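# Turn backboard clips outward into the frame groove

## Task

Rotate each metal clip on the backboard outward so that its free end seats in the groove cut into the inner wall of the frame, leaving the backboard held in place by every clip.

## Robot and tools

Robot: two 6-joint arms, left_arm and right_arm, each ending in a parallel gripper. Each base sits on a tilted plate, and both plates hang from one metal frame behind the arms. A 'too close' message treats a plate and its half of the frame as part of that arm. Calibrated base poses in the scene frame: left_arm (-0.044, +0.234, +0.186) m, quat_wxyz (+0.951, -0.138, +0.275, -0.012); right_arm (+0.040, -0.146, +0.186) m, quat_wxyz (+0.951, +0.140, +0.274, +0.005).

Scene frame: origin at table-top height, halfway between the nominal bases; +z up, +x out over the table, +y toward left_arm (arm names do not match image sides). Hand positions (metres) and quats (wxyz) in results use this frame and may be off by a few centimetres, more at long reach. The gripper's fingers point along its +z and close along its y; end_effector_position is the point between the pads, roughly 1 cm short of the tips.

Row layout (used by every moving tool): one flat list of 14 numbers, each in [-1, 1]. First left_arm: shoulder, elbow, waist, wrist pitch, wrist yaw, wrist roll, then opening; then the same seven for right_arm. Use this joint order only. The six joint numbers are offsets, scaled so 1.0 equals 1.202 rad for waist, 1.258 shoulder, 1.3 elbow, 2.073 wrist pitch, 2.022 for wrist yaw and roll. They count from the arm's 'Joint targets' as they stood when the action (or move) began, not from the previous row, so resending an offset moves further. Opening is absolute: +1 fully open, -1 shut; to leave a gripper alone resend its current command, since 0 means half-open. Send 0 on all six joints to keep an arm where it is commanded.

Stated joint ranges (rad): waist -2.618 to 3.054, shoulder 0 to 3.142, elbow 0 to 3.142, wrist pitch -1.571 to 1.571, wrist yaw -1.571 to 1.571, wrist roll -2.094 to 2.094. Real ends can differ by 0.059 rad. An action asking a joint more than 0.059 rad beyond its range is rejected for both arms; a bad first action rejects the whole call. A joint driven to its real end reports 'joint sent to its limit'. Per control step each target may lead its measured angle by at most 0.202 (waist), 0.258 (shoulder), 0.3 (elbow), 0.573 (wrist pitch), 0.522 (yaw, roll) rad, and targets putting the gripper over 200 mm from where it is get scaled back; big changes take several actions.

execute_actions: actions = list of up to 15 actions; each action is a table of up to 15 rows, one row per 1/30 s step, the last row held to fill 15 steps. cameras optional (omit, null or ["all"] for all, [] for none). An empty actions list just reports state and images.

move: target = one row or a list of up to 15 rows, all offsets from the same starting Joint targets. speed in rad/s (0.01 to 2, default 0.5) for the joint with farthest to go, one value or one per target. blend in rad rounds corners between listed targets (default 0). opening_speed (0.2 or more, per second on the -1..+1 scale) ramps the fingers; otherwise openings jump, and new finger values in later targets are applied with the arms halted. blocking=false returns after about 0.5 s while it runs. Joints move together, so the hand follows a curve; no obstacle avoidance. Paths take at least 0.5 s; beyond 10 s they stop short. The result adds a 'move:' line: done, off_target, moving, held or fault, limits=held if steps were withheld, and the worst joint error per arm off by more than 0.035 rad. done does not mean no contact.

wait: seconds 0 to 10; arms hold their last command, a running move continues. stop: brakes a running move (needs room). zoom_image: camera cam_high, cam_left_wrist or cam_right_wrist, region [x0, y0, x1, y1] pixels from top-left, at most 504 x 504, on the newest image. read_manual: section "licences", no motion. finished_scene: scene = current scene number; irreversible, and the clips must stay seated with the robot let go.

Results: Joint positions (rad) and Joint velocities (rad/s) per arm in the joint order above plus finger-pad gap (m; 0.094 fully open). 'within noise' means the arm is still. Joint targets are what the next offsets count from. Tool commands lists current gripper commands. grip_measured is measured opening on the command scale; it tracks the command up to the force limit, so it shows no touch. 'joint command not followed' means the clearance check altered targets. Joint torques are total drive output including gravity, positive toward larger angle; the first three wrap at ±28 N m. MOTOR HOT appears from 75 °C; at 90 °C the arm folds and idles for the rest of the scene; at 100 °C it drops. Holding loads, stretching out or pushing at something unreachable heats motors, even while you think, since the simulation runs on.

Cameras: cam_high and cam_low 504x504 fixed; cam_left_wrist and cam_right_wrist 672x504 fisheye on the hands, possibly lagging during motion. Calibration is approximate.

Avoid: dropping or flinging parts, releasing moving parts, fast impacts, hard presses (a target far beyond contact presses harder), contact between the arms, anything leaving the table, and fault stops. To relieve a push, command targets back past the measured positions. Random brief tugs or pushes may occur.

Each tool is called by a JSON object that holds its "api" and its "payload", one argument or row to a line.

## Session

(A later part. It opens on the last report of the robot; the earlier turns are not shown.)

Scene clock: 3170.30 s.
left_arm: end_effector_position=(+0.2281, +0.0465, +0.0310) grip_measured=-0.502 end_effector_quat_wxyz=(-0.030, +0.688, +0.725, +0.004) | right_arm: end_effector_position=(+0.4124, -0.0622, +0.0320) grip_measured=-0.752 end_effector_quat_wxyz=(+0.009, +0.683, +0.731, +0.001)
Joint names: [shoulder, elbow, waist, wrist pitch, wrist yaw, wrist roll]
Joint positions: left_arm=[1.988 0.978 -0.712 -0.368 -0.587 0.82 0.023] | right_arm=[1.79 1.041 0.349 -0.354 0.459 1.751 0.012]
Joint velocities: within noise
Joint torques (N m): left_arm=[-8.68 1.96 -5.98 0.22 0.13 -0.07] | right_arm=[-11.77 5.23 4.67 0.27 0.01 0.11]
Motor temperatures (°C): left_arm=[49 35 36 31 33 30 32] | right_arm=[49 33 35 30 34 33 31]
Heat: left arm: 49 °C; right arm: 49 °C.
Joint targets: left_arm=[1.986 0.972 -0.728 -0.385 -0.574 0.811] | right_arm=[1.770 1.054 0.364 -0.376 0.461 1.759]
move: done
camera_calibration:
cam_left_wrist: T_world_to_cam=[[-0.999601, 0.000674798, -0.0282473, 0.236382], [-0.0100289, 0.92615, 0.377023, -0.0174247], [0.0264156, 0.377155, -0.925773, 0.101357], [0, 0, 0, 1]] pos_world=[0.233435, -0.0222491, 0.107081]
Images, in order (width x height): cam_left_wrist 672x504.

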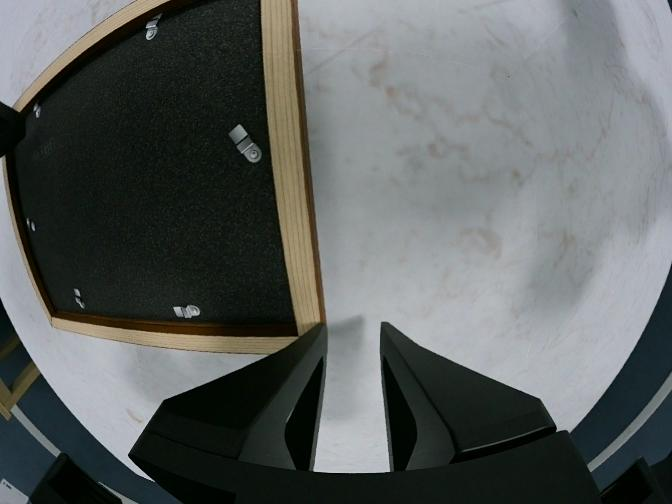

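{"api": "move", "payload": {
  "target": [0,0.06,0,0,0,0,-0.5,0,0,0,0,0,0,-0.75],
  "cameras": ["cam_left_wrist"]
}}

{"api": "zoom_image", "payload": {
  "camera": "cam_left_wrist",
  "region": [270, 250, 440, 400]
}}

Scene clock: 3197.30 s.
left_arm: end_effector_position=(+0.2507, +0.0345, +0.0377) grip_measured=-0.502 end_effector_quat_wxyz=(-0.007, +0.677, +0.736, +0.005) | right_arm: end_effector_position=(+0.4124, -0.0622, +0.0320) grip_measured=-0.752 end_effector_quat_wxyz=(+0.009, +0.683, +0.731, +0.001)
Joint names: [shoulder, elbow, waist, wrist pitch, wrist yaw, wrist roll]
Joint positions: left_arm=[1.988 1.04 -0.712 -0.376 -0.587 0.82 0.023] | right_arm=[1.79 1.041 0.349 -0.354 0.459 1.751 0.012]
Joint velocities: within noise
Joint torques (N m): left_arm=[-9.01 3.75 -6.13 0.38 0.13 -0.06] | right_arm=[-11.63 5.49 4.6 0.31 0.07 0.04]
Motor temperatures (°C): left_arm=[51 35 36 31 33 30 31] | right_arm=[49 33 35 30 34 33 31]
Heat: left arm: 51 °C; right arm: 49 °C.
Joint targets: left_arm=[1.986 1.050 -0.728 -0.385 -0.575 0.811] | right_arm=[1.770 1.054 0.364 -0.376 0.461 1.759]
move: done
camera_calibration:
cam_left_wrist: T_world_to_cam=[[-0.997469, -0.0310048, -0.0639886, 0.261061], [-0.0515163, 0.935402, 0.349812, 0.00250171], [0.0490093, 0.352223, -0.934632, 0.107028], [0, 0, 0, 1]] pos_world=[0.255284, -0.0319436, 0.115861]
Images, in order (width x height): cam_left_wrist 672x504.

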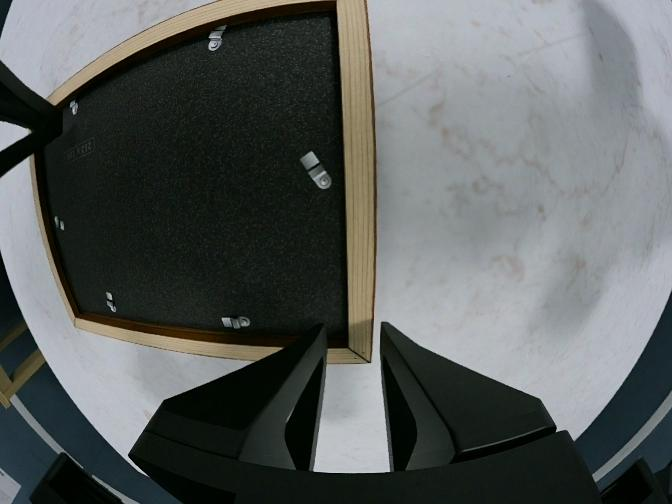

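Scaled by 2.965 from the camera's 672x504 image, which has a finer 960x720 frame.

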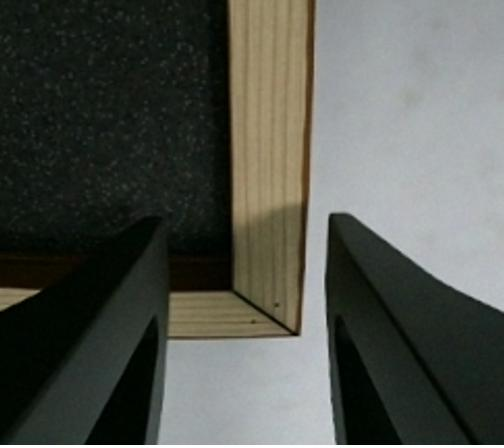

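{"api": "move", "payload": {
  "target": [0.0238,-0.0246,0.0308,0.0323,0.0035,0.0168,-0.5,0,0,0,0,0,0,-0.75],
  "cameras": ["cam_left_wrist"]
}}

{"api": "zoom_image", "payload": {
  "camera": "cam_left_wrist",
  "region": [270, 250, 440, 400]
}}

Scene clock: 3236.93 s.
left_arm: end_effector_position=(+0.2530, +0.0351, +0.0311) grip_measured=-0.502 end_effector_quat_wxyz=(+0.000, +0.673, +0.740, +0.005) | right_arm: end_effector_position=(+0.4124, -0.0622, +0.0320) grip_measured=-0.752 end_effector_quat_wxyz=(+0.009, +0.683, +0.731, +0.001)
Joint names: [shoulder, elbow, waist, wrist pitch, wrist yaw, wrist roll]
Joint positions: left_arm=[1.996 1.028 -0.695 -0.33 -0.581 0.836 0.023] | right_arm=[1.79 1.041 0.349 -0.354 0.459 1.751 0.012]
Joint velocities: within noise
Joint torques (N m): left_arm=[-7.2 1.84 -4.38 0.6 0.14 0.07] | right_arm=[-11.58 5.27 4.62 0.27 0.04 0.1]
Motor temperatures (°C): left_arm=[52 35 37 31 33 30 31] | right_arm=[50 33 35 30 34 33 31]
Heat: left arm: 52 °C; right arm: 50 °C.
Joint targets: left_arm=[2.015 1.018 -0.691 -0.318 -0.567 0.846] | right_arm=[1.770 1.054 0.364 -0.376 0.461 1.759]
move: done
camera_calibration:
cam_left_wrist: T_world_to_cam=[[-0.996449, -0.0422213, -0.0728489, 0.263433], [-0.064639, 0.93802, 0.3405, 0.00784071], [0.0539574, 0.344, -0.937418, 0.0996221], [0, 0, 0, 1]] pos_world=[0.257629, -0.0305022, 0.109909]
Images, in order (width x height): cam_left_wrist 672x504.

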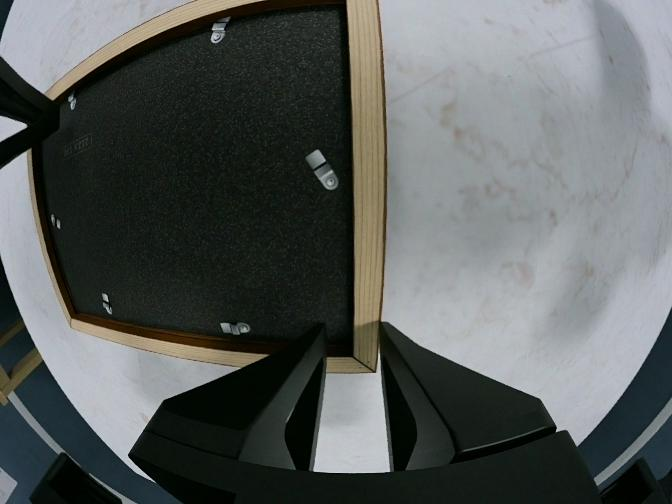

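Scaled by 2.965 from the camera's 672x504 image, which has a finer 960x720 frame.

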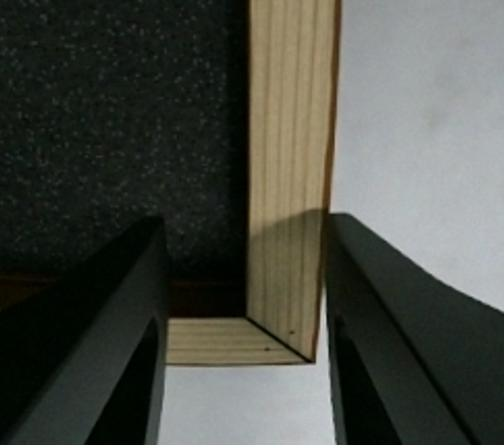

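{"api": "move", "payload": {
  "target": [
    [-0.0477,-0.0046,-0.0308,-0.0227,-0.0064,-0.0198,-0.5,0,0,0,0,0,0,-0.75],
    [-0.0095,-0.0115,-0.0042,0.0043,-0.0025,-0.0054,-0.5,0,0,0,0,0,0,-0.75]
  ],
  "cameras": ["cam_left_wrist"]
}}

{"api": "zoom_image", "payload": {
  "camera": "cam_left_wrist",
  "region": [270, 250, 440, 400]
}}

Scene clock: 3292.57 s.
left_arm: end_effector_position=(+0.2519, +0.0348, +0.0337) grip_measured=-0.502 end_effector_quat_wxyz=(+0.004, +0.669, +0.743, +0.005) | right_arm: end_effector_position=(+0.4124, -0.0622, +0.0320) grip_measured=-0.752 end_effector_quat_wxyz=(+0.009, +0.683, +0.731, +0.001)
Joint names: [shoulder, elbow, waist, wrist pitch, wrist yaw, wrist roll]
Joint positions: left_arm=[1.984 1.014 -0.701 -0.321 -0.58 0.826 0.023] | right_arm=[1.79 1.041 0.349 -0.354 0.459 1.751 0.012]
Joint velocities: within noise
Joint torques (N m): left_arm=[-7.05 1.81 -4.27 0.58 0.09 0.11] | right_arm=[-11.78 5.3 4.59 0.28 0.07 0.08]
Motor temperatures (°C): left_arm=[49 34 36 31 33 30 31] | right_arm=[50 33 35 30 34 33 31]
Heat: left arm: 49 °C; right arm: 50 °C.
Joint targets: left_arm=[2.003 1.003 -0.696 -0.309 -0.573 0.835] | right_arm=[1.770 1.054 0.364 -0.376 0.461 1.759]
move: done
camera_calibration:
cam_left_wrist: T_world_to_cam=[[-0.995499, -0.0525188, -0.0788945, 0.262851], [-0.0759877, 0.939781, 0.333224, 0.0102278], [0.056643, 0.337719, -0.939541, 0.101889], [0, 0, 0, 1]] pos_world=[0.256674, -0.0302172, 0.113059]
Images, in order (width x height): cam_left_wrist 672x504.

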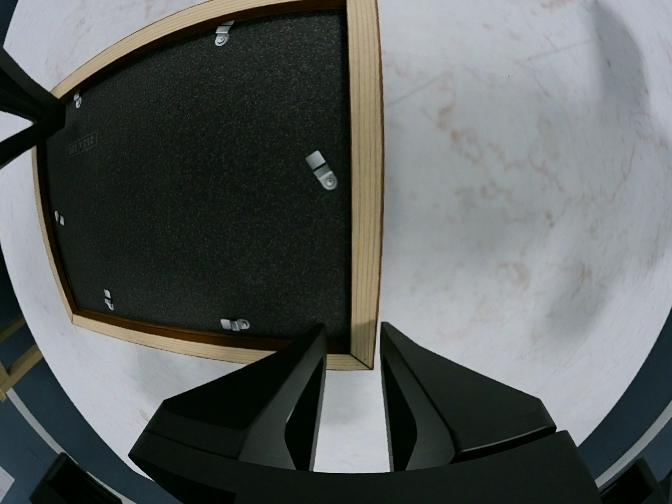

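Scaled by 2.965 from the camera's 672x504 image, which has a finer 960x720 frame.

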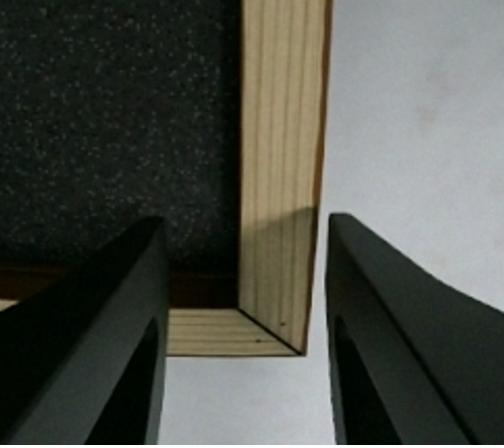

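{"api": "move", "payload": {
  "target": [
    [-0.0405,-0.0023,-0.0216,-0.0256,-0.002,-0.0143,-0.5,0,0,0,0,0,0,-0.75],
    [-0.0054,-0.0091,-0.0011,-0.0014,0.0006,-0.0016,-0.5,0,0,0,0,0,0,-0.75]
  ],
  "cameras": ["cam_left_wrist"]
}}

{"api": "zoom_image", "payload": {
  "camera": "cam_left_wrist",
  "region": [270, 250, 440, 400]
}}

Scene clock: 3332.30 s.
left_arm: end_effector_position=(+0.2482, +0.0373, +0.0341) grip_measured=-0.502 end_effector_quat_wxyz=(+0.001, +0.670, +0.742, +0.004) | right_arm: end_effector_position=(+0.4124, -0.0622, +0.0320) grip_measured=-0.752 end_effector_quat_wxyz=(+0.009, +0.683, +0.731, +0.001)
Joint names: [shoulder, elbow, waist, wrist pitch, wrist yaw, wrist roll]
Joint positions: left_arm=[1.977 1.002 -0.702 -0.324 -0.58 0.823 0.023] | right_arm=[1.79 1.041 0.349 -0.354 0.459 1.751 0.012]
Joint velocities: within noise
Joint torques (N m): left_arm=[-6.94 1.84 -4.27 0.58 0.11 0.09] | right_arm=[-11.7 5.37 4.37 0.27 0.07 0.09]
Motor temperatures (°C): left_arm=[48 34 36 31 33 30 30] | right_arm=[50 33 35 30 34 33 31]
Heat: left arm: 48 °C; right arm: 50 °C.
Joint targets: left_arm=[1.997 0.991 -0.698 -0.312 -0.571 0.831] | right_arm=[1.770 1.054 0.364 -0.376 0.461 1.759]
move: done
camera_calibration:
cam_left_wrist: T_world_to_cam=[[-0.996068, -0.049772, -0.0732887, 0.259118], [-0.071728, 0.938618, 0.337419, 0.0062698], [0.051996, 0.34135, -0.938497, 0.102605], [0, 0, 0, 1]] pos_world=[0.253214, -0.0280122, 0.113169]
Images, in order (width x height): cam_left_wrist 672x504.

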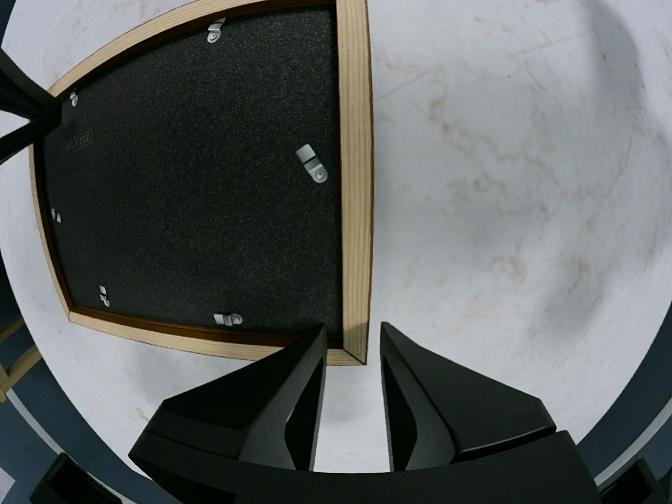

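Scaled by 2.965 from the camera's 672x504 image, which has a finer 960x720 frame.

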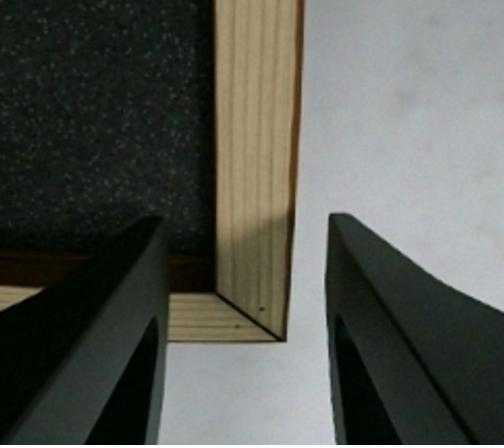

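{"api": "move", "payload": {
  "target": [0.031,-0.005,0.0183,0.0289,0.0027,0.0109,-0.5,0,0,0,0,0,0,-0.75],
  "cameras": ["cam_left_wrist"],
  "speed": 0.15
}}

{"api": "zoom_image", "payload": {
  "camera": "cam_left_wrist",
  "region": [270, 250, 440, 400]
}}

Scene clock: 3355.37 s.
left_arm: end_effector_position=(+0.2472, +0.0381, +0.0195) grip_measured=-0.502 end_effector_quat_wxyz=(+0.001, +0.669, +0.743, +0.006) | right_arm: end_effector_position=(+0.4124, -0.0622, +0.0320) grip_measured=-0.752 end_effector_quat_wxyz=(+0.009, +0.683, +0.731, +0.001)
Joint names: [shoulder, elbow, waist, wrist pitch, wrist yaw, wrist roll]
Joint positions: left_arm=[2.017 0.995 -0.68 -0.264 -0.579 0.844 0.023] | right_arm=[1.79 1.041 0.349 -0.354 0.459 1.751 0.012]
Joint velocities: within noise
Joint torques (N m): left_arm=[-7.15 1.62 -4.26 0.58 0.14 0.13] | right_arm=[-11.75 5.46 4.51 0.26 0.04 0.07]
Motor temperatures (°C): left_arm=[48 34 36 31 33 30 30] | right_arm=[51 33 35 30 34 33 31]
Heat: left arm: 48 °C; right arm: 51 °C.
Joint targets: left_arm=[2.036 0.985 -0.676 -0.252 -0.566 0.853] | right_arm=[1.770 1.054 0.364 -0.376 0.461 1.759]
move: done
camera_calibration:
cam_left_wrist: T_world_to_cam=[[-0.995692, -0.0529151, -0.0761398, 0.257219], [-0.0758717, 0.936997, 0.341, 0.0114338], [0.0532987, 0.345308, -0.936975, 0.0881729], [0, 0, 0, 1]] pos_world=[0.252279, -0.0275495, 0.0983015]
Images, in order (width x height): cam_left_wrist 672x504.

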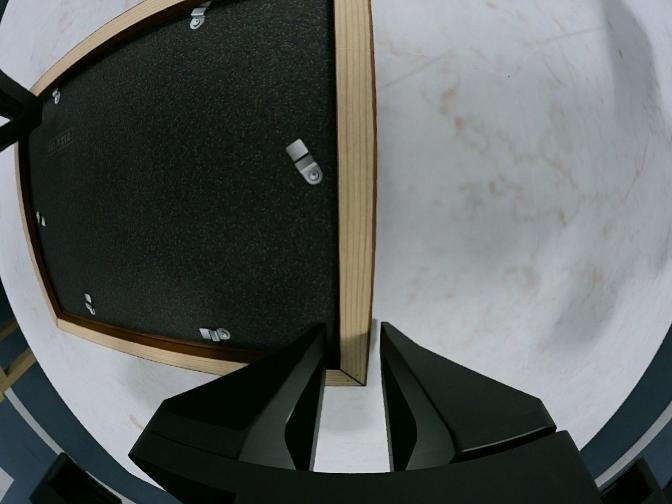

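Scaled by 2.965 from the camera's 672x504 image, which has a finer 960x720 frame.

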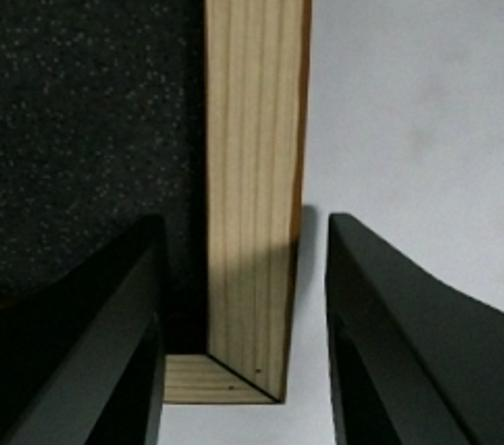

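{"api": "move", "payload": {
  "target": [0,0,0,0,0,0,-0.82,0,0,0,0,0,0,-0.75],
  "cameras": ["cam_left_wrist"],
  "opening_speed": 0.3
}}

{"api": "zoom_image", "payload": {
  "camera": "cam_left_wrist",
  "region": [240, 100, 440, 400]
}}

Scene clock: 3364.37 s.
left_arm: end_effector_position=(+0.2470, +0.0376, +0.0195) grip_measured=-0.777 end_effector_quat_wxyz=(+0.001, +0.671, +0.741, +0.005) | right_arm: end_effector_position=(+0.4124, -0.0622, +0.0320) grip_measured=-0.752 end_effector_quat_wxyz=(+0.009, +0.683, +0.731, +0.001)
Joint names: [shoulder, elbow, waist, wrist pitch, wrist yaw, wrist roll]
Joint positions: left_arm=[2.017 0.995 -0.68 -0.263 -0.576 0.85 0.01] | right_arm=[1.79 1.041 0.349 -0.354 0.459 1.751 0.012]
Joint velocities: within noise
Joint torques (N m): left_arm=[-7.1 1.58 -4.29 0.6 0.12 0.05] | right_arm=[-11.63 5.59 4.62 0.23 0.05 0.09]
Motor temperatures (°C): left_arm=[48 34 36 31 33 30 30] | right_arm=[51 33 35 30 34 33 31]
Heat: left arm: 48 °C; right arm: 51 °C.
Joint targets: left_arm=[2.036 0.985 -0.676 -0.252 -0.566 0.853] | right_arm=[1.770 1.054 0.364 -0.376 0.461 1.759]
move: done
camera_calibration:
cam_left_wrist: T_world_to_cam=[[-0.996105, -0.0472297, -0.0744528, 0.2568], [-0.0698025, 0.938316, 0.338661, 0.0103739], [0.0538654, 0.342539, -0.937958, 0.0883335], [0, 0, 0, 1]] pos_world=[0.251766, -0.0278631, 0.0984594]
Images, in order (width x height): cam_left_wrist 672x504.

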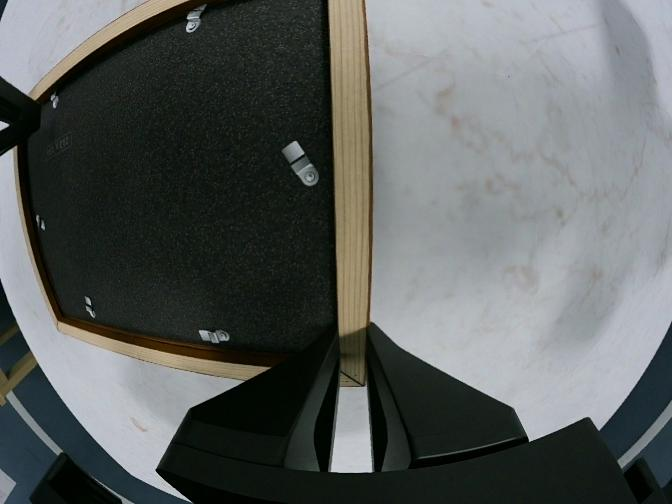

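Scaled by 1.680 from the camera's 672x504 image, which has a finer 960x720 frame.

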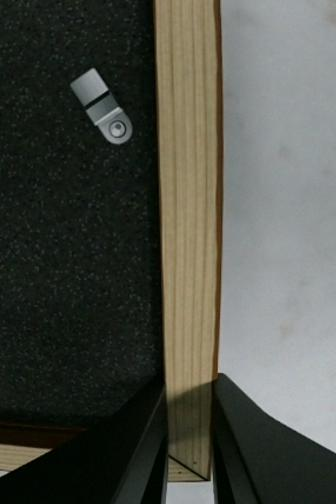

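{"api": "zoom_image", "payload": {
  "camera": "cam_left_wrist",
  "region": [0, 0, 240, 180]
}}

{"api": "zoom_image", "payload": {
  "camera": "cam_left_wrist",
  "region": [0, 200, 240, 380]
}}

Scaled by 2.100 from the camera's 672x504 image, which has a finer 960x720 frame.

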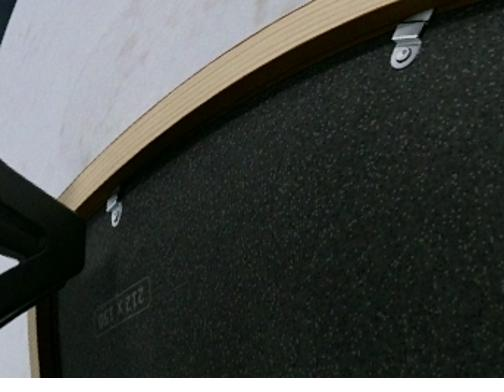

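Scaled by 2.100 from the camera's 672x504 image, which has a finer 960x720 frame.

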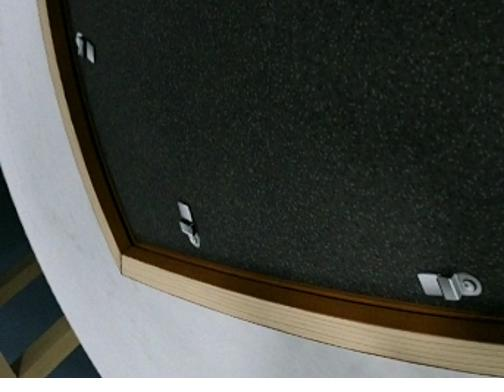

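{"api": "zoom_image", "payload": {
  "camera": "cam_right_wrist",
  "region": [190, 220, 650, 460]
}}

This scene's latest camera images include none from cam_right_wrist. They are from: cam_left_wrist. cam_right_wrist's image comes with the result of a call that names it in "cameras".

{"api": "wait", "payload": {
  "seconds": 0,
  "cameras": ["cam_right_wrist","cam_high"]
}}

{"api": "zoom_image", "payload": {
  "camera": "cam_right_wrist",
  "region": [190, 220, 650, 460]
}}

Scene clock: 3411.13 s.
left_arm: end_effector_position=(+0.2470, +0.0376, +0.0195) grip_measured=-0.780 end_effector_quat_wxyz=(+0.001, +0.671, +0.741, +0.005) | right_arm: end_effector_position=(+0.4124, -0.0622, +0.0320) grip_measured=-0.752 end_effector_quat_wxyz=(+0.009, +0.683, +0.731, +0.001)
Joint names: [shoulder, elbow, waist, wrist pitch, wrist yaw, wrist roll]
Joint positions: left_arm=[2.017 0.995 -0.68 -0.263 -0.576 0.85 0.01] | right_arm=[1.79 1.041 0.349 -0.354 0.459 1.751 0.012]
Joint velocities: within noise
Joint torques (N m): left_arm=[-7.13 1.62 -4.25 0.61 0.11 0.05] | right_arm=[-11.81 5.49 4.6 0.3 0.03 0.07]
Motor temperatures (°C): left_arm=[48 34 35 31 33 30 32] | right_arm=[51 34 35 30 34 33 31]
Heat: left arm: 48 °C; right arm: 51 °C.
Joint targets: left_arm=[2.036 0.985 -0.676 -0.252 -0.566 0.853] | right_arm=[1.770 1.054 0.364 -0.376 0.461 1.759]
Tool commands: left_gripper/opening=-0.82 right_gripper/opening=-0.75
camera_calibration:
cam_right_wrist: T_world_to_cam=[[-0.995274, -0.011336, -0.0964401, 0.421773], [-0.0424254, 0.94412, 0.32686, 0.101963], [0.0873457, 0.329406, -0.940139, 0.118829], [0, 0, 0, 1]] pos_world=[0.413726, -0.130627, 0.119064]
Images, in order (width x height): cam_high 504x504, cam_right_wrist 672x504.

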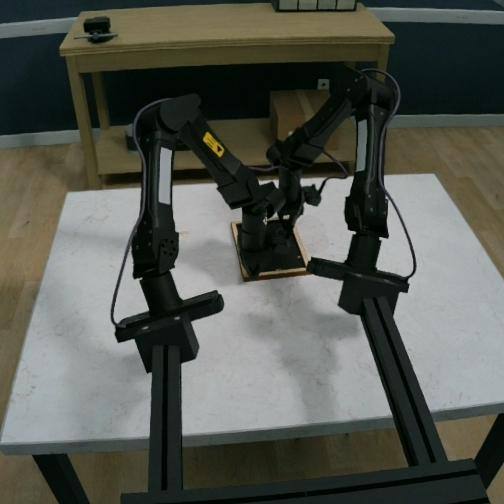

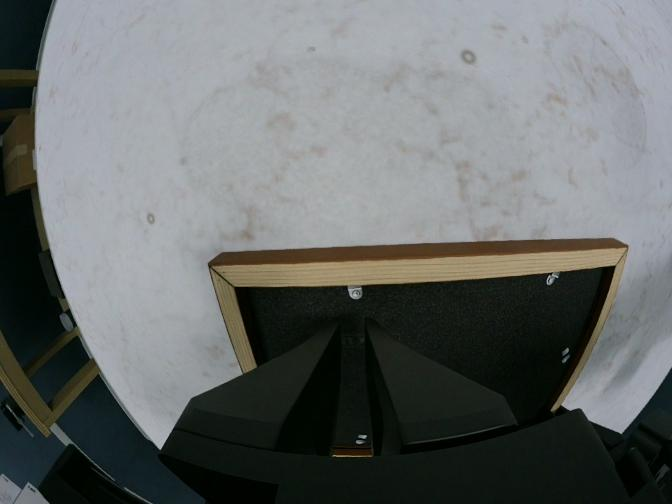

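Scaled by 1.096 from the camera's 672x504 image, which has a finer 960x720 frame.

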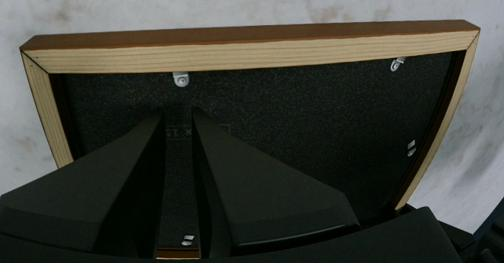

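{"api": "move", "payload": {
  "target": [
    [0,0,0,0,0,0,-0.82,-0.0445,0.0023,0.0208,-0.0338,0.0054,0.0124,-0.75],
    [0,0,0,0,0,0,-0.82,0.1328,0.2223,0.1181,-0.1052,0.0247,-0.7043,-0.75],
    [0,0,0,0,0,0,-0.82,0.1773,0.22,0.0973,-0.0714,0.0193,-0.7166,-0.574]
  ],
  "cameras": ["cam_right_wrist","cam_low"],
  "speed": 0.8
}}

{"api": "zoom_image", "payload": {
  "camera": "cam_right_wrist",
  "region": [250, 220, 450, 370]
}}

Scene clock: 3477.37 s.
left_arm: end_effector_position=(+0.2470, +0.0376, +0.0195) grip_measured=-0.780 end_effector_quat_wxyz=(+0.001, +0.671, +0.741, +0.005) | right_arm: end_effector_position=(+0.4405, +0.0029, +0.0397) grip_measured=-0.576 end_effector_quat_wxyz=(-0.003, -0.038, +0.999, +0.000)
Joint names: [shoulder, elbow, waist, wrist pitch, wrist yaw, wrist roll]
Joint positions: left_arm=[2.017 0.995 -0.68 -0.263 -0.576 0.85 0.01] | right_arm=[1.975 1.329 0.484 -0.54 0.499 0.319 0.02]
Joint velocities: within noise
Joint torques (N m): left_arm=[-7.12 1.57 -4.23 0.6 0.12 0.05] | right_arm=[-9.07 5.85 4.21 0.6 0.05 -0.1]
Motor temperatures (°C): left_arm=[48 34 35 31 33 30 33] | right_arm=[51 34 36 30 34 33 31]
Heat: left arm: 48 °C; right arm: 51 °C.
Joint targets: left_arm=[2.036 0.985 -0.676 -0.252 -0.566 0.853] | right_arm=[1.993 1.340 0.481 -0.525 0.501 0.310]
move: done
camera_calibration:
cam_right_wrist: T_world_to_cam=[[0.018607, -0.99643, -0.0823442, 0.00683163], [-0.938532, -0.0458, 0.34214, 0.436175], [-0.34469, 0.0709165, -0.936034, 0.293102], [0, 0, 0, 1]] pos_world=[0.510267, 0.0059983, 0.125683]
Images, in order (width x height): cam_low 504x504, cam_right_wrist 672x504.

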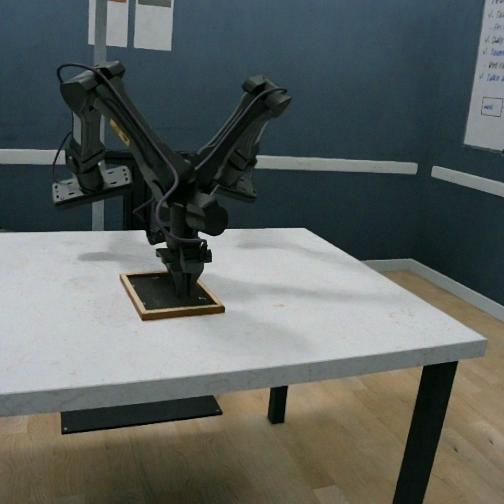

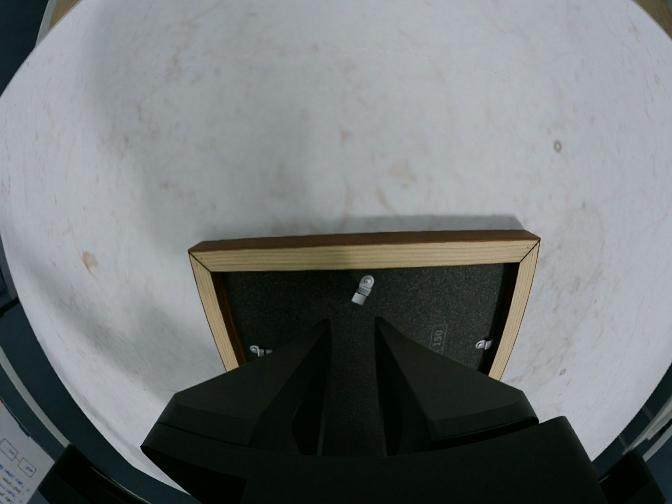

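Scaled by 2.520 from the camera's 672x504 image, which has a finer 960x720 frame.

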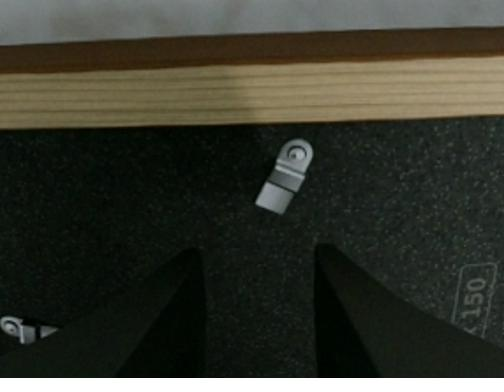

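{"api": "move", "payload": {
  "target": [0,0,0,0,0,0,-0.82,0.031,-0.0235,-0.0296,0.0289,-0.0099,-0.0138,-0.574],
  "cameras": ["cam_right_wrist"],
  "speed": 0.3
}}

{"api": "zoom_image", "payload": {
  "camera": "cam_right_wrist",
  "region": [270, 230, 430, 350]
}}

Scene clock: 3533.27 s.
left_arm: end_effector_position=(+0.2470, +0.0376, +0.0195) grip_measured=-0.780 end_effector_quat_wxyz=(+0.001, +0.671, +0.741, +0.005) | right_arm: end_effector_position=(+0.4430, -0.0006, +0.0229) grip_measured=-0.576 end_effector_quat_wxyz=(-0.001, -0.035, +0.999, +0.001)
Joint names: [shoulder, elbow, waist, wrist pitch, wrist yaw, wrist roll]
Joint positions: left_arm=[2.017 0.995 -0.68 -0.263 -0.576 0.85 0.01] | right_arm=[2.007 1.323 0.454 -0.48 0.487 0.291 0.02]
Joint velocities: within noise
Joint torques (N m): left_arm=[-7.09 1.62 -4.25 0.6 0.12 0.06] | right_arm=[-8.53 3.52 3.97 0.57 -0.08 -0.1]
Motor temperatures (°C): left_arm=[48 34 35 31 33 30 34] | right_arm=[47 34 35 31 34 33 31]
Heat: left arm: 48 °C; right arm: 47 °C.
Joint targets: left_arm=[2.036 0.985 -0.676 -0.252 -0.566 0.853] | right_arm=[2.032 1.310 0.446 -0.465 0.481 0.282]
move: done
camera_calibration:
cam_right_wrist: T_world_to_cam=[[0.0121191, -0.996346, -0.0845477, 0.00486541], [-0.940401, -0.0400946, 0.337695, 0.445076], [-0.339851, 0.0754162, -0.937451, 0.276343], [0, 0, 0, 1]] pos_world=[0.512406, 0.00185206, 0.109169]
Images, in order (width x height): cam_right_wrist 672x504.

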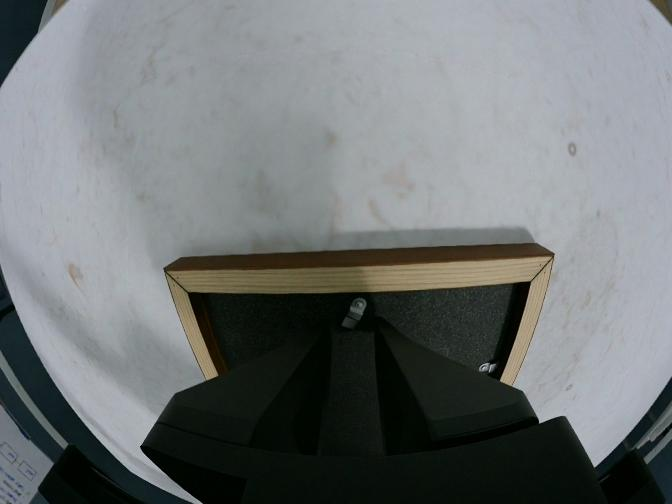

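Scaled by 3.150 from the camera's 672x504 image, which has a finer 960x720 frame.

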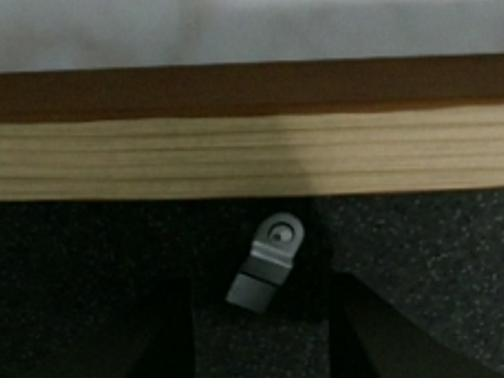

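{"api": "move", "payload": {
  "target": [0,0,0,0,0,0,-0.82,0.0125,-0.0006,-0.0057,0.0093,-0.0015,-0.0033,-0.574],
  "cameras": ["cam_right_wrist"],
  "speed": 0.1
}}

{"api": "zoom_image", "payload": {
  "camera": "cam_right_wrist",
  "region": [270, 230, 430, 350]
}}

Scene clock: 3556.07 s.
left_arm: end_effector_position=(+0.2470, +0.0376, +0.0195) grip_measured=-0.780 end_effector_quat_wxyz=(+0.001, +0.671, +0.741, +0.005) | right_arm: end_effector_position=(+0.4428, +0.0012, +0.0186) grip_measured=-0.576 end_effector_quat_wxyz=(+0.000, -0.036, +0.999, +0.003)
Joint names: [shoulder, elbow, waist, wrist pitch, wrist yaw, wrist roll]
Joint positions: left_arm=[2.017 0.995 -0.68 -0.263 -0.576 0.85 0.01] | right_arm=[2.019 1.323 0.451 -0.464 0.483 0.285 0.02]
Joint velocities: within noise
Joint torques (N m): left_arm=[-7.1 1.61 -4.25 0.6 0.14 0.05] | right_arm=[-8.32 3.37 3.55 0.64 -0.11 -0.1]
Motor temperatures (°C): left_arm=[48 33 35 31 33 30 34] | right_arm=[48 33 35 31 34 33 31]
Heat: left arm: 48 °C; right arm: 48 °C.
Joint targets: left_arm=[2.036 0.985 -0.676 -0.252 -0.566 0.853] | right_arm=[2.048 1.309 0.439 -0.445 0.477 0.276]
move: done
camera_calibration:
cam_right_wrist: T_world_to_cam=[[0.0146866, -0.996037, -0.0877232, 0.00522962], [-0.940759, -0.043488, 0.336275, 0.44666], [-0.338757, 0.0775877, -0.937669, 0.271612], [0, 0, 0, 1]] pos_world=[0.512133, 0.00355946, 0.104941]
Images, in order (width x height): cam_right_wrist 672x504.

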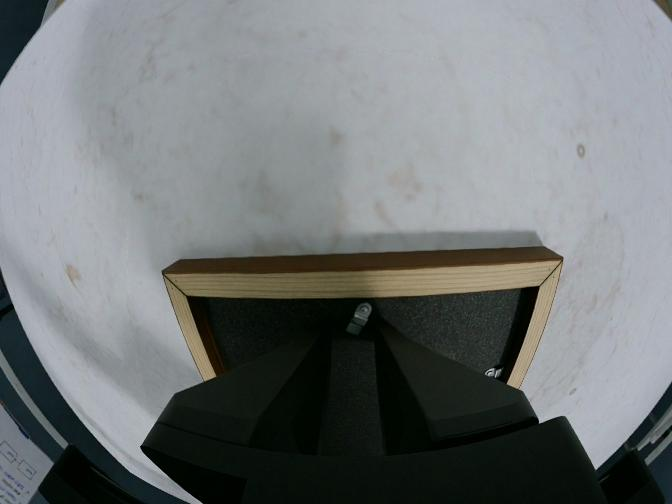

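Scaled by 3.150 from the camera's 672x504 image, which has a finer 960x720 frame.

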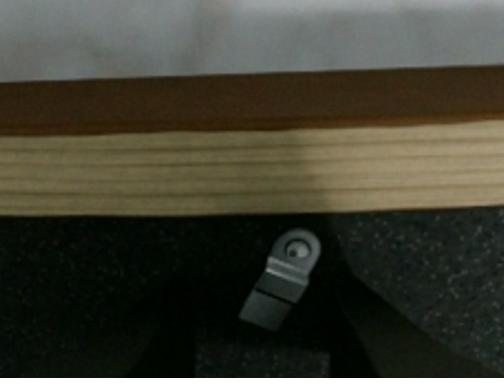

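{"api": "move", "payload": {
  "target": [0,0,0,0,0,0,-0.82,0.0131,0.0254,0.03,-0.0014,-0.0272,0.0153,-0.574],
  "cameras": ["cam_right_wrist"],
  "speed": 0.1
}}

{"api": "zoom_image", "payload": {
  "camera": "cam_right_wrist",
  "region": [270, 230, 430, 350]
}}

Scene clock: 3592.73 s.
left_arm: end_effector_position=(+0.2470, +0.0376, +0.0195) grip_measured=-0.780 end_effector_quat_wxyz=(+0.001, +0.671, +0.741, +0.005) | right_arm: end_effector_position=(+0.4424, +0.0070, +0.0186) grip_measured=-0.575 end_effector_quat_wxyz=(-0.003, -0.030, +0.999, +0.015)
Joint names: [shoulder, elbow, waist, wrist pitch, wrist yaw, wrist roll]
Joint positions: left_arm=[2.017 0.995 -0.68 -0.263 -0.576 0.85 0.01] | right_arm=[2.023 1.329 0.454 -0.464 0.459 0.299 0.02]
Joint velocities: within noise
Joint torques (N m): left_arm=[-7.09 1.57 -4.26 0.6 0.12 0.05] | right_arm=[-7.35 5.75 6.15 0.62 -0.34 0.07]
Motor temperatures (°C): left_arm=[48 33 35 31 33 30 34] | right_arm=[46 33 35 31 34 33 31]
Heat: left arm: 48 °C; right arm: 46 °C.
Joint targets: left_arm=[2.036 0.985 -0.676 -0.252 -0.566 0.853] | right_arm=[2.064 1.342 0.475 -0.448 0.423 0.307]
move: off_target (right_arm); right_arm: the shoulder is farthest, 0.041 rad from its target
camera_calibration:
cam_right_wrist: T_world_to_cam=[[0.00115057, -0.993651, -0.112503, 0.0174725], [-0.9389, -0.0397957, 0.341881, 0.445513], [-0.344187, 0.105236, -0.932985, 0.273163], [0, 0, 0, 1]] pos_world=[0.512291, 0.00634439, 0.10451]
Images, in order (width x height): cam_right_wrist 672x504.

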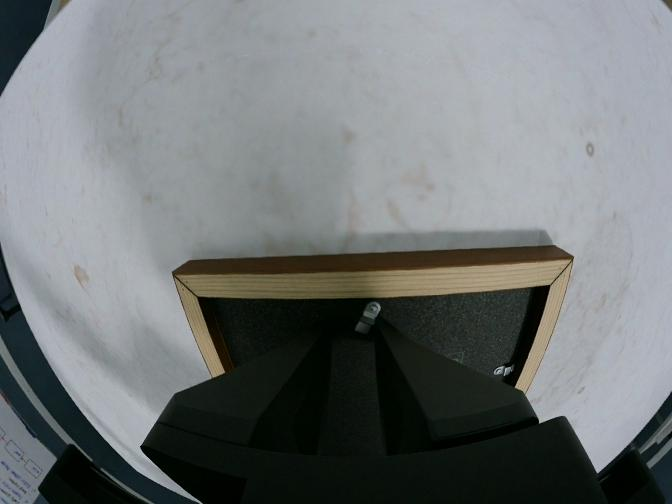

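Scaled by 3.150 from the camera's 672x504 image, which has a finer 960x720 frame.

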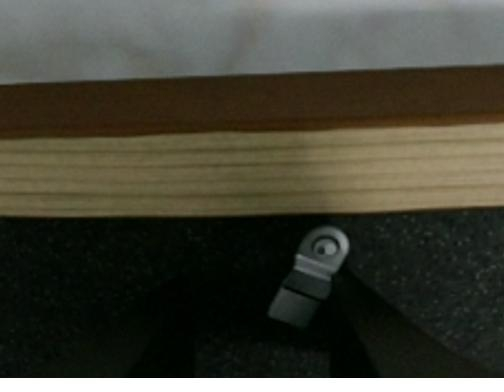

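{"api": "move", "payload": {
  "target": [0,0,0,0,0,0,-0.82,0.0075,0.0065,0.02,-0.0019,-0.018,0.0045,-0.574],
  "cameras": ["cam_right_wrist"],
  "speed": 0.1
}}

{"api": "zoom_image", "payload": {
  "camera": "cam_right_wrist",
  "region": [270, 230, 430, 350]
}}

Scene clock: 3603.17 s.
left_arm: end_effector_position=(+0.2466, +0.0373, +0.0195) grip_measured=-0.780 end_effector_quat_wxyz=(+0.001, +0.671, +0.741, +0.004) | right_arm: end_effector_position=(+0.4346, +0.0303, +0.0196) grip_measured=-0.575 end_effector_quat_wxyz=(-0.014, -0.038, +0.998, +0.050)
Joint names: [shoulder, elbow, waist, wrist pitch, wrist yaw, wrist roll]
Joint positions: left_arm=[2.017 0.995 -0.68 -0.264 -0.573 0.85 0.01] | right_arm=[2.043 1.339 0.48 -0.464 0.396 0.308 0.02]
Joint velocities: within noise
Joint torques (N m): left_arm=[-7.1 1.62 -4.23 0.61 0.09 0.06] | right_arm=[-8.23 5.67 6.27 0.58 -0.14 0.07]
Motor temperatures (°C): left_arm=[48 33 35 31 33 30 34] | right_arm=[47 33 36 31 34 33 31]
Heat: left arm: 48 °C; right arm: 47 °C.
Joint targets: left_arm=[2.036 0.985 -0.676 -0.252 -0.566 0.853] | right_arm=[2.074 1.351 0.499 -0.452 0.386 0.316]
move: done
camera_calibration:
cam_right_wrist: T_world_to_cam=[[0.0139178, -0.983357, -0.181151, 0.0362297], [-0.929593, -0.0794602, 0.35992, 0.435668], [-0.368324, 0.163387, -0.915228, 0.277318], [0, 0, 0, 1]] pos_world=[0.506633, 0.0249347, 0.103567]
Images, in order (width x height): cam_right_wrist 672x504.

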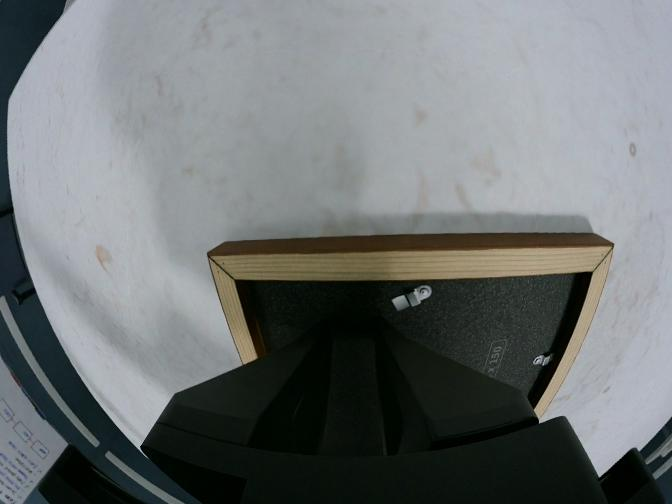

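Scaled by 3.150 from the camera's 672x504 image, which has a finer 960x720 frame.

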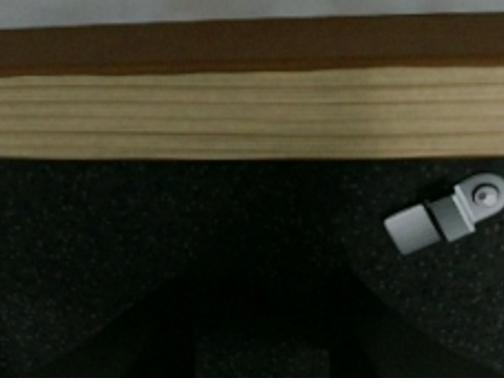

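{"api": "move", "payload": {
  "target": [
    [0,0,0,0,0,0,-0.82,-0.0509,-0.0085,0.0008,-0.0183,0.0267,-0.003,-0.574],
    [0,0,0,0,0,0,-0.82,-0.0731,-0.0477,-0.0391,-0.0092,0.0485,-0.0163,-0.78]
  ],
  "cameras": ["cam_right_wrist"],
  "speed": 0.3
}}

{"api": "zoom_image", "payload": {
  "camera": "cam_right_wrist",
  "region": [270, 230, 430, 350]
}}

Scene clock: 3640.13 s.
left_arm: end_effector_position=(+0.2466, +0.0373, +0.0195) grip_measured=-0.780 end_effector_quat_wxyz=(+0.001, +0.671, +0.741, +0.004) | right_arm: end_effector_position=(+0.4358, +0.0027, +0.0210) grip_measured=-0.778 end_effector_quat_wxyz=(-0.005, -0.039, +0.999, +0.007)
Joint names: [shoulder, elbow, waist, wrist pitch, wrist yaw, wrist roll]
Joint positions: left_arm=[2.017 0.995 -0.68 -0.264 -0.573 0.85 0.01] | right_arm=[2.006 1.302 0.459 -0.469 0.475 0.291 0.01]
Joint velocities: within noise
Joint torques (N m): left_arm=[-7.09 1.59 -4.26 0.6 0.1 0.06] | right_arm=[-13.2 3.26 4.1 0.43 0.07 -0.11]
Motor temperatures (°C): left_arm=[48 33 35 31 33 30 34] | right_arm=[47 34 37 31 34 33 31]
Heat: left arm: 48 °C; right arm: 47 °C.
Joint targets: left_arm=[2.036 0.985 -0.676 -0.252 -0.566 0.853] | right_arm=[1.982 1.288 0.452 -0.471 0.484 0.283]
move: done
camera_calibration:
cam_right_wrist: T_world_to_cam=[[0.0189079, -0.995245, -0.0955494, 0.00537095], [-0.936578, -0.0510803, 0.346717, 0.437306], [-0.349949, 0.0829337, -0.93309, 0.276192], [0, 0, 0, 1]] pos_world=[0.506123, 0.00477753, 0.106603]
Images, in order (width x height): cam_right_wrist 672x504.

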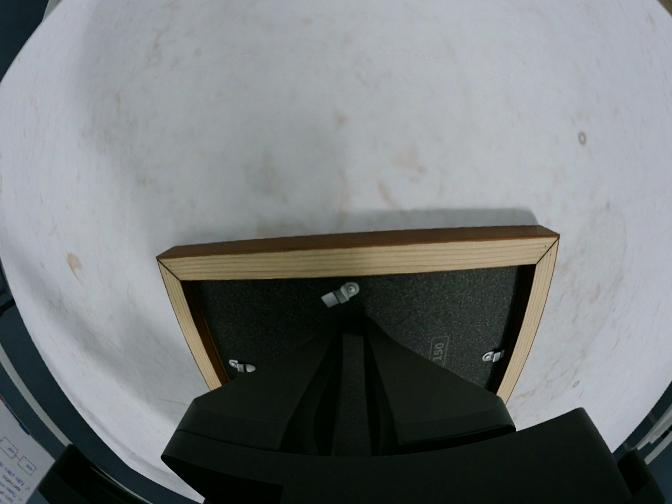

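Scaled by 3.150 from the camera's 672x504 image, which has a finer 960x720 frame.

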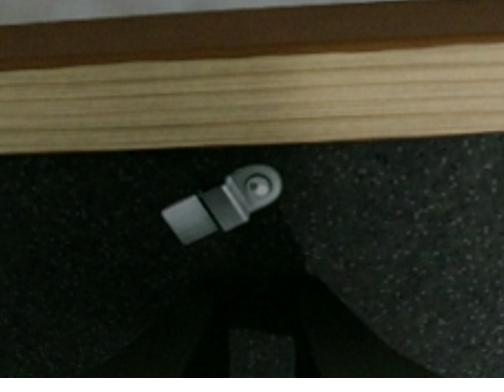

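{"api": "move", "payload": {
  "target": [0,0,0,0,0,0,-0.82,0.0437,0.0269,-0.005,0.0077,-0.0079,-0.0168,-0.78],
  "cameras": ["cam_right_wrist"],
  "speed": 0.15
}}

{"api": "zoom_image", "payload": {
  "camera": "cam_right_wrist",
  "region": [270, 230, 430, 350]
}}

Scene clock: 3679.97 s.
left_arm: end_effector_position=(+0.2466, +0.0373, +0.0195) grip_measured=-0.780 end_effector_quat_wxyz=(+0.001, +0.671, +0.741, +0.004) | right_arm: end_effector_position=(+0.4358, +0.0027, +0.0210) grip_measured=-0.778 end_effector_quat_wxyz=(-0.005, -0.055, +0.998, +0.007)
Joint names: [shoulder, elbow, waist, wrist pitch, wrist yaw, wrist roll]
Joint positions: left_arm=[2.017 0.995 -0.68 -0.264 -0.573 0.85 0.01] | right_arm=[2.006 1.302 0.459 -0.469 0.475 0.258 0.01]
Joint velocities: within noise
Joint torques (N m): left_arm=[-7.09 1.58 -4.25 0.62 0.1 0.05] | right_arm=[-8.1 6.35 3.56 0.56 -0.08 -0.09]
Motor temperatures (°C): left_arm=[48 33 35 31 33 30 35] | right_arm=[54 33 36 31 34 33 31]
Heat: left arm: 48 °C; right arm: 54 °C.
Joint targets: left_arm=[2.036 0.985 -0.676 -0.252 -0.566 0.853] | right_arm=[2.037 1.323 0.446 -0.455 0.468 0.248]
move: done
camera_calibration:
cam_right_wrist: T_world_to_cam=[[0.0519588, -0.994033, -0.0959131, -0.00902978], [-0.934519, -0.0822598, 0.346277, 0.436503], [-0.3521, 0.0716405, -0.933217, 0.277162], [0, 0, 0, 1]] pos_world=[0.505978, 0.0070747, 0.106636]
Images, in order (width x height): cam_right_wrist 672x504.

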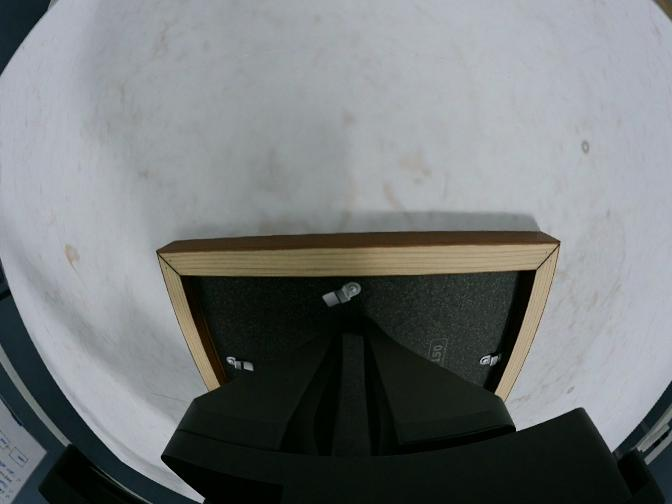

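Scaled by 3.150 from the camera's 672x504 image, which has a finer 960x720 frame.

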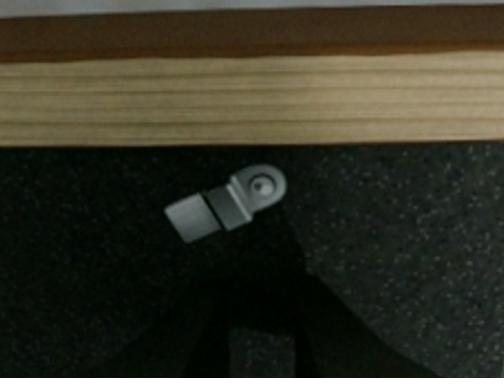

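{"api": "move", "payload": {
  "target": [
    [0,0,0,0,0,0,-0.82,0.0095,0,-0.0033,0.0058,-0.0005,-0.0015,-0.78],
    [0,0,0,0,0,0,-0.82,0.0215,0.0308,-0.0075,-0.005,-0.0015,-0.0042,-0.78]
  ],
  "cameras": ["cam_right_wrist"],
  "speed": 0.1
}}

{"api": "zoom_image", "payload": {
  "camera": "cam_right_wrist",
  "region": [270, 230, 430, 350]
}}

Scene clock: 3689.73 s.
left_arm: end_effector_position=(+0.2466, +0.0373, +0.0195) grip_measured=-0.780 end_effector_quat_wxyz=(+0.001, +0.671, +0.741, +0.004) | right_arm: end_effector_position=(+0.4461, +0.0069, +0.0186) grip_measured=-0.778 end_effector_quat_wxyz=(+0.000, -0.054, +0.998, +0.012)
Joint names: [shoulder, elbow, waist, wrist pitch, wrist yaw, wrist roll]
Joint positions: left_arm=[2.017 0.995 -0.68 -0.264 -0.573 0.85 0.01] | right_arm=[2.03 1.344 0.453 -0.471 0.465 0.249 0.01]
Joint velocities: within noise
Joint torques (N m): left_arm=[-7.09 1.63 -4.27 0.6 0.1 0.05] | right_arm=[-8.03 6.37 3.21 0.5 -0.01 -0.12]
Motor temperatures (°C): left_arm=[47 33 35 31 33 30 35] | right_arm=[52 34 36 31 34 33 31]
Heat: left arm: 47 °C; right arm: 52 °C.
Joint targets: left_arm=[2.036 0.985 -0.676 -0.252 -0.566 0.853] | right_arm=[2.064 1.363 0.437 -0.466 0.465 0.240]
move: done
camera_calibration:
cam_right_wrist: T_world_to_cam=[[0.0498355, -0.993029, -0.106813, -0.00447948], [-0.937923, -0.0832858, 0.336695, 0.44897], [-0.343244, 0.0834027, -0.935536, 0.274196], [0, 0, 0, 1]] pos_world=[0.515438, 0.0100758, 0.104876]
Images, in order (width x height): cam_right_wrist 672x504.

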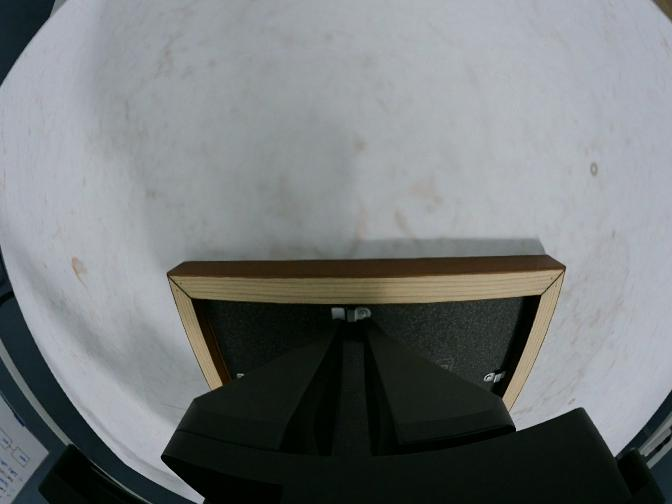

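Scaled by 3.150 from the camera's 672x504 image, which has a finer 960x720 frame.

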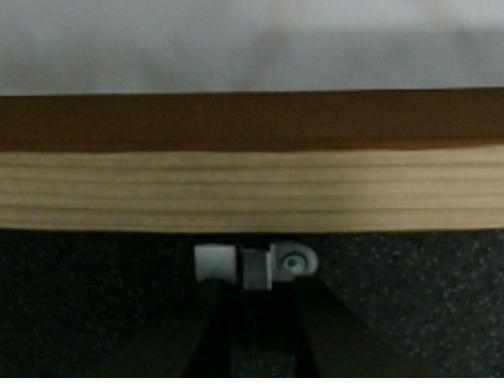

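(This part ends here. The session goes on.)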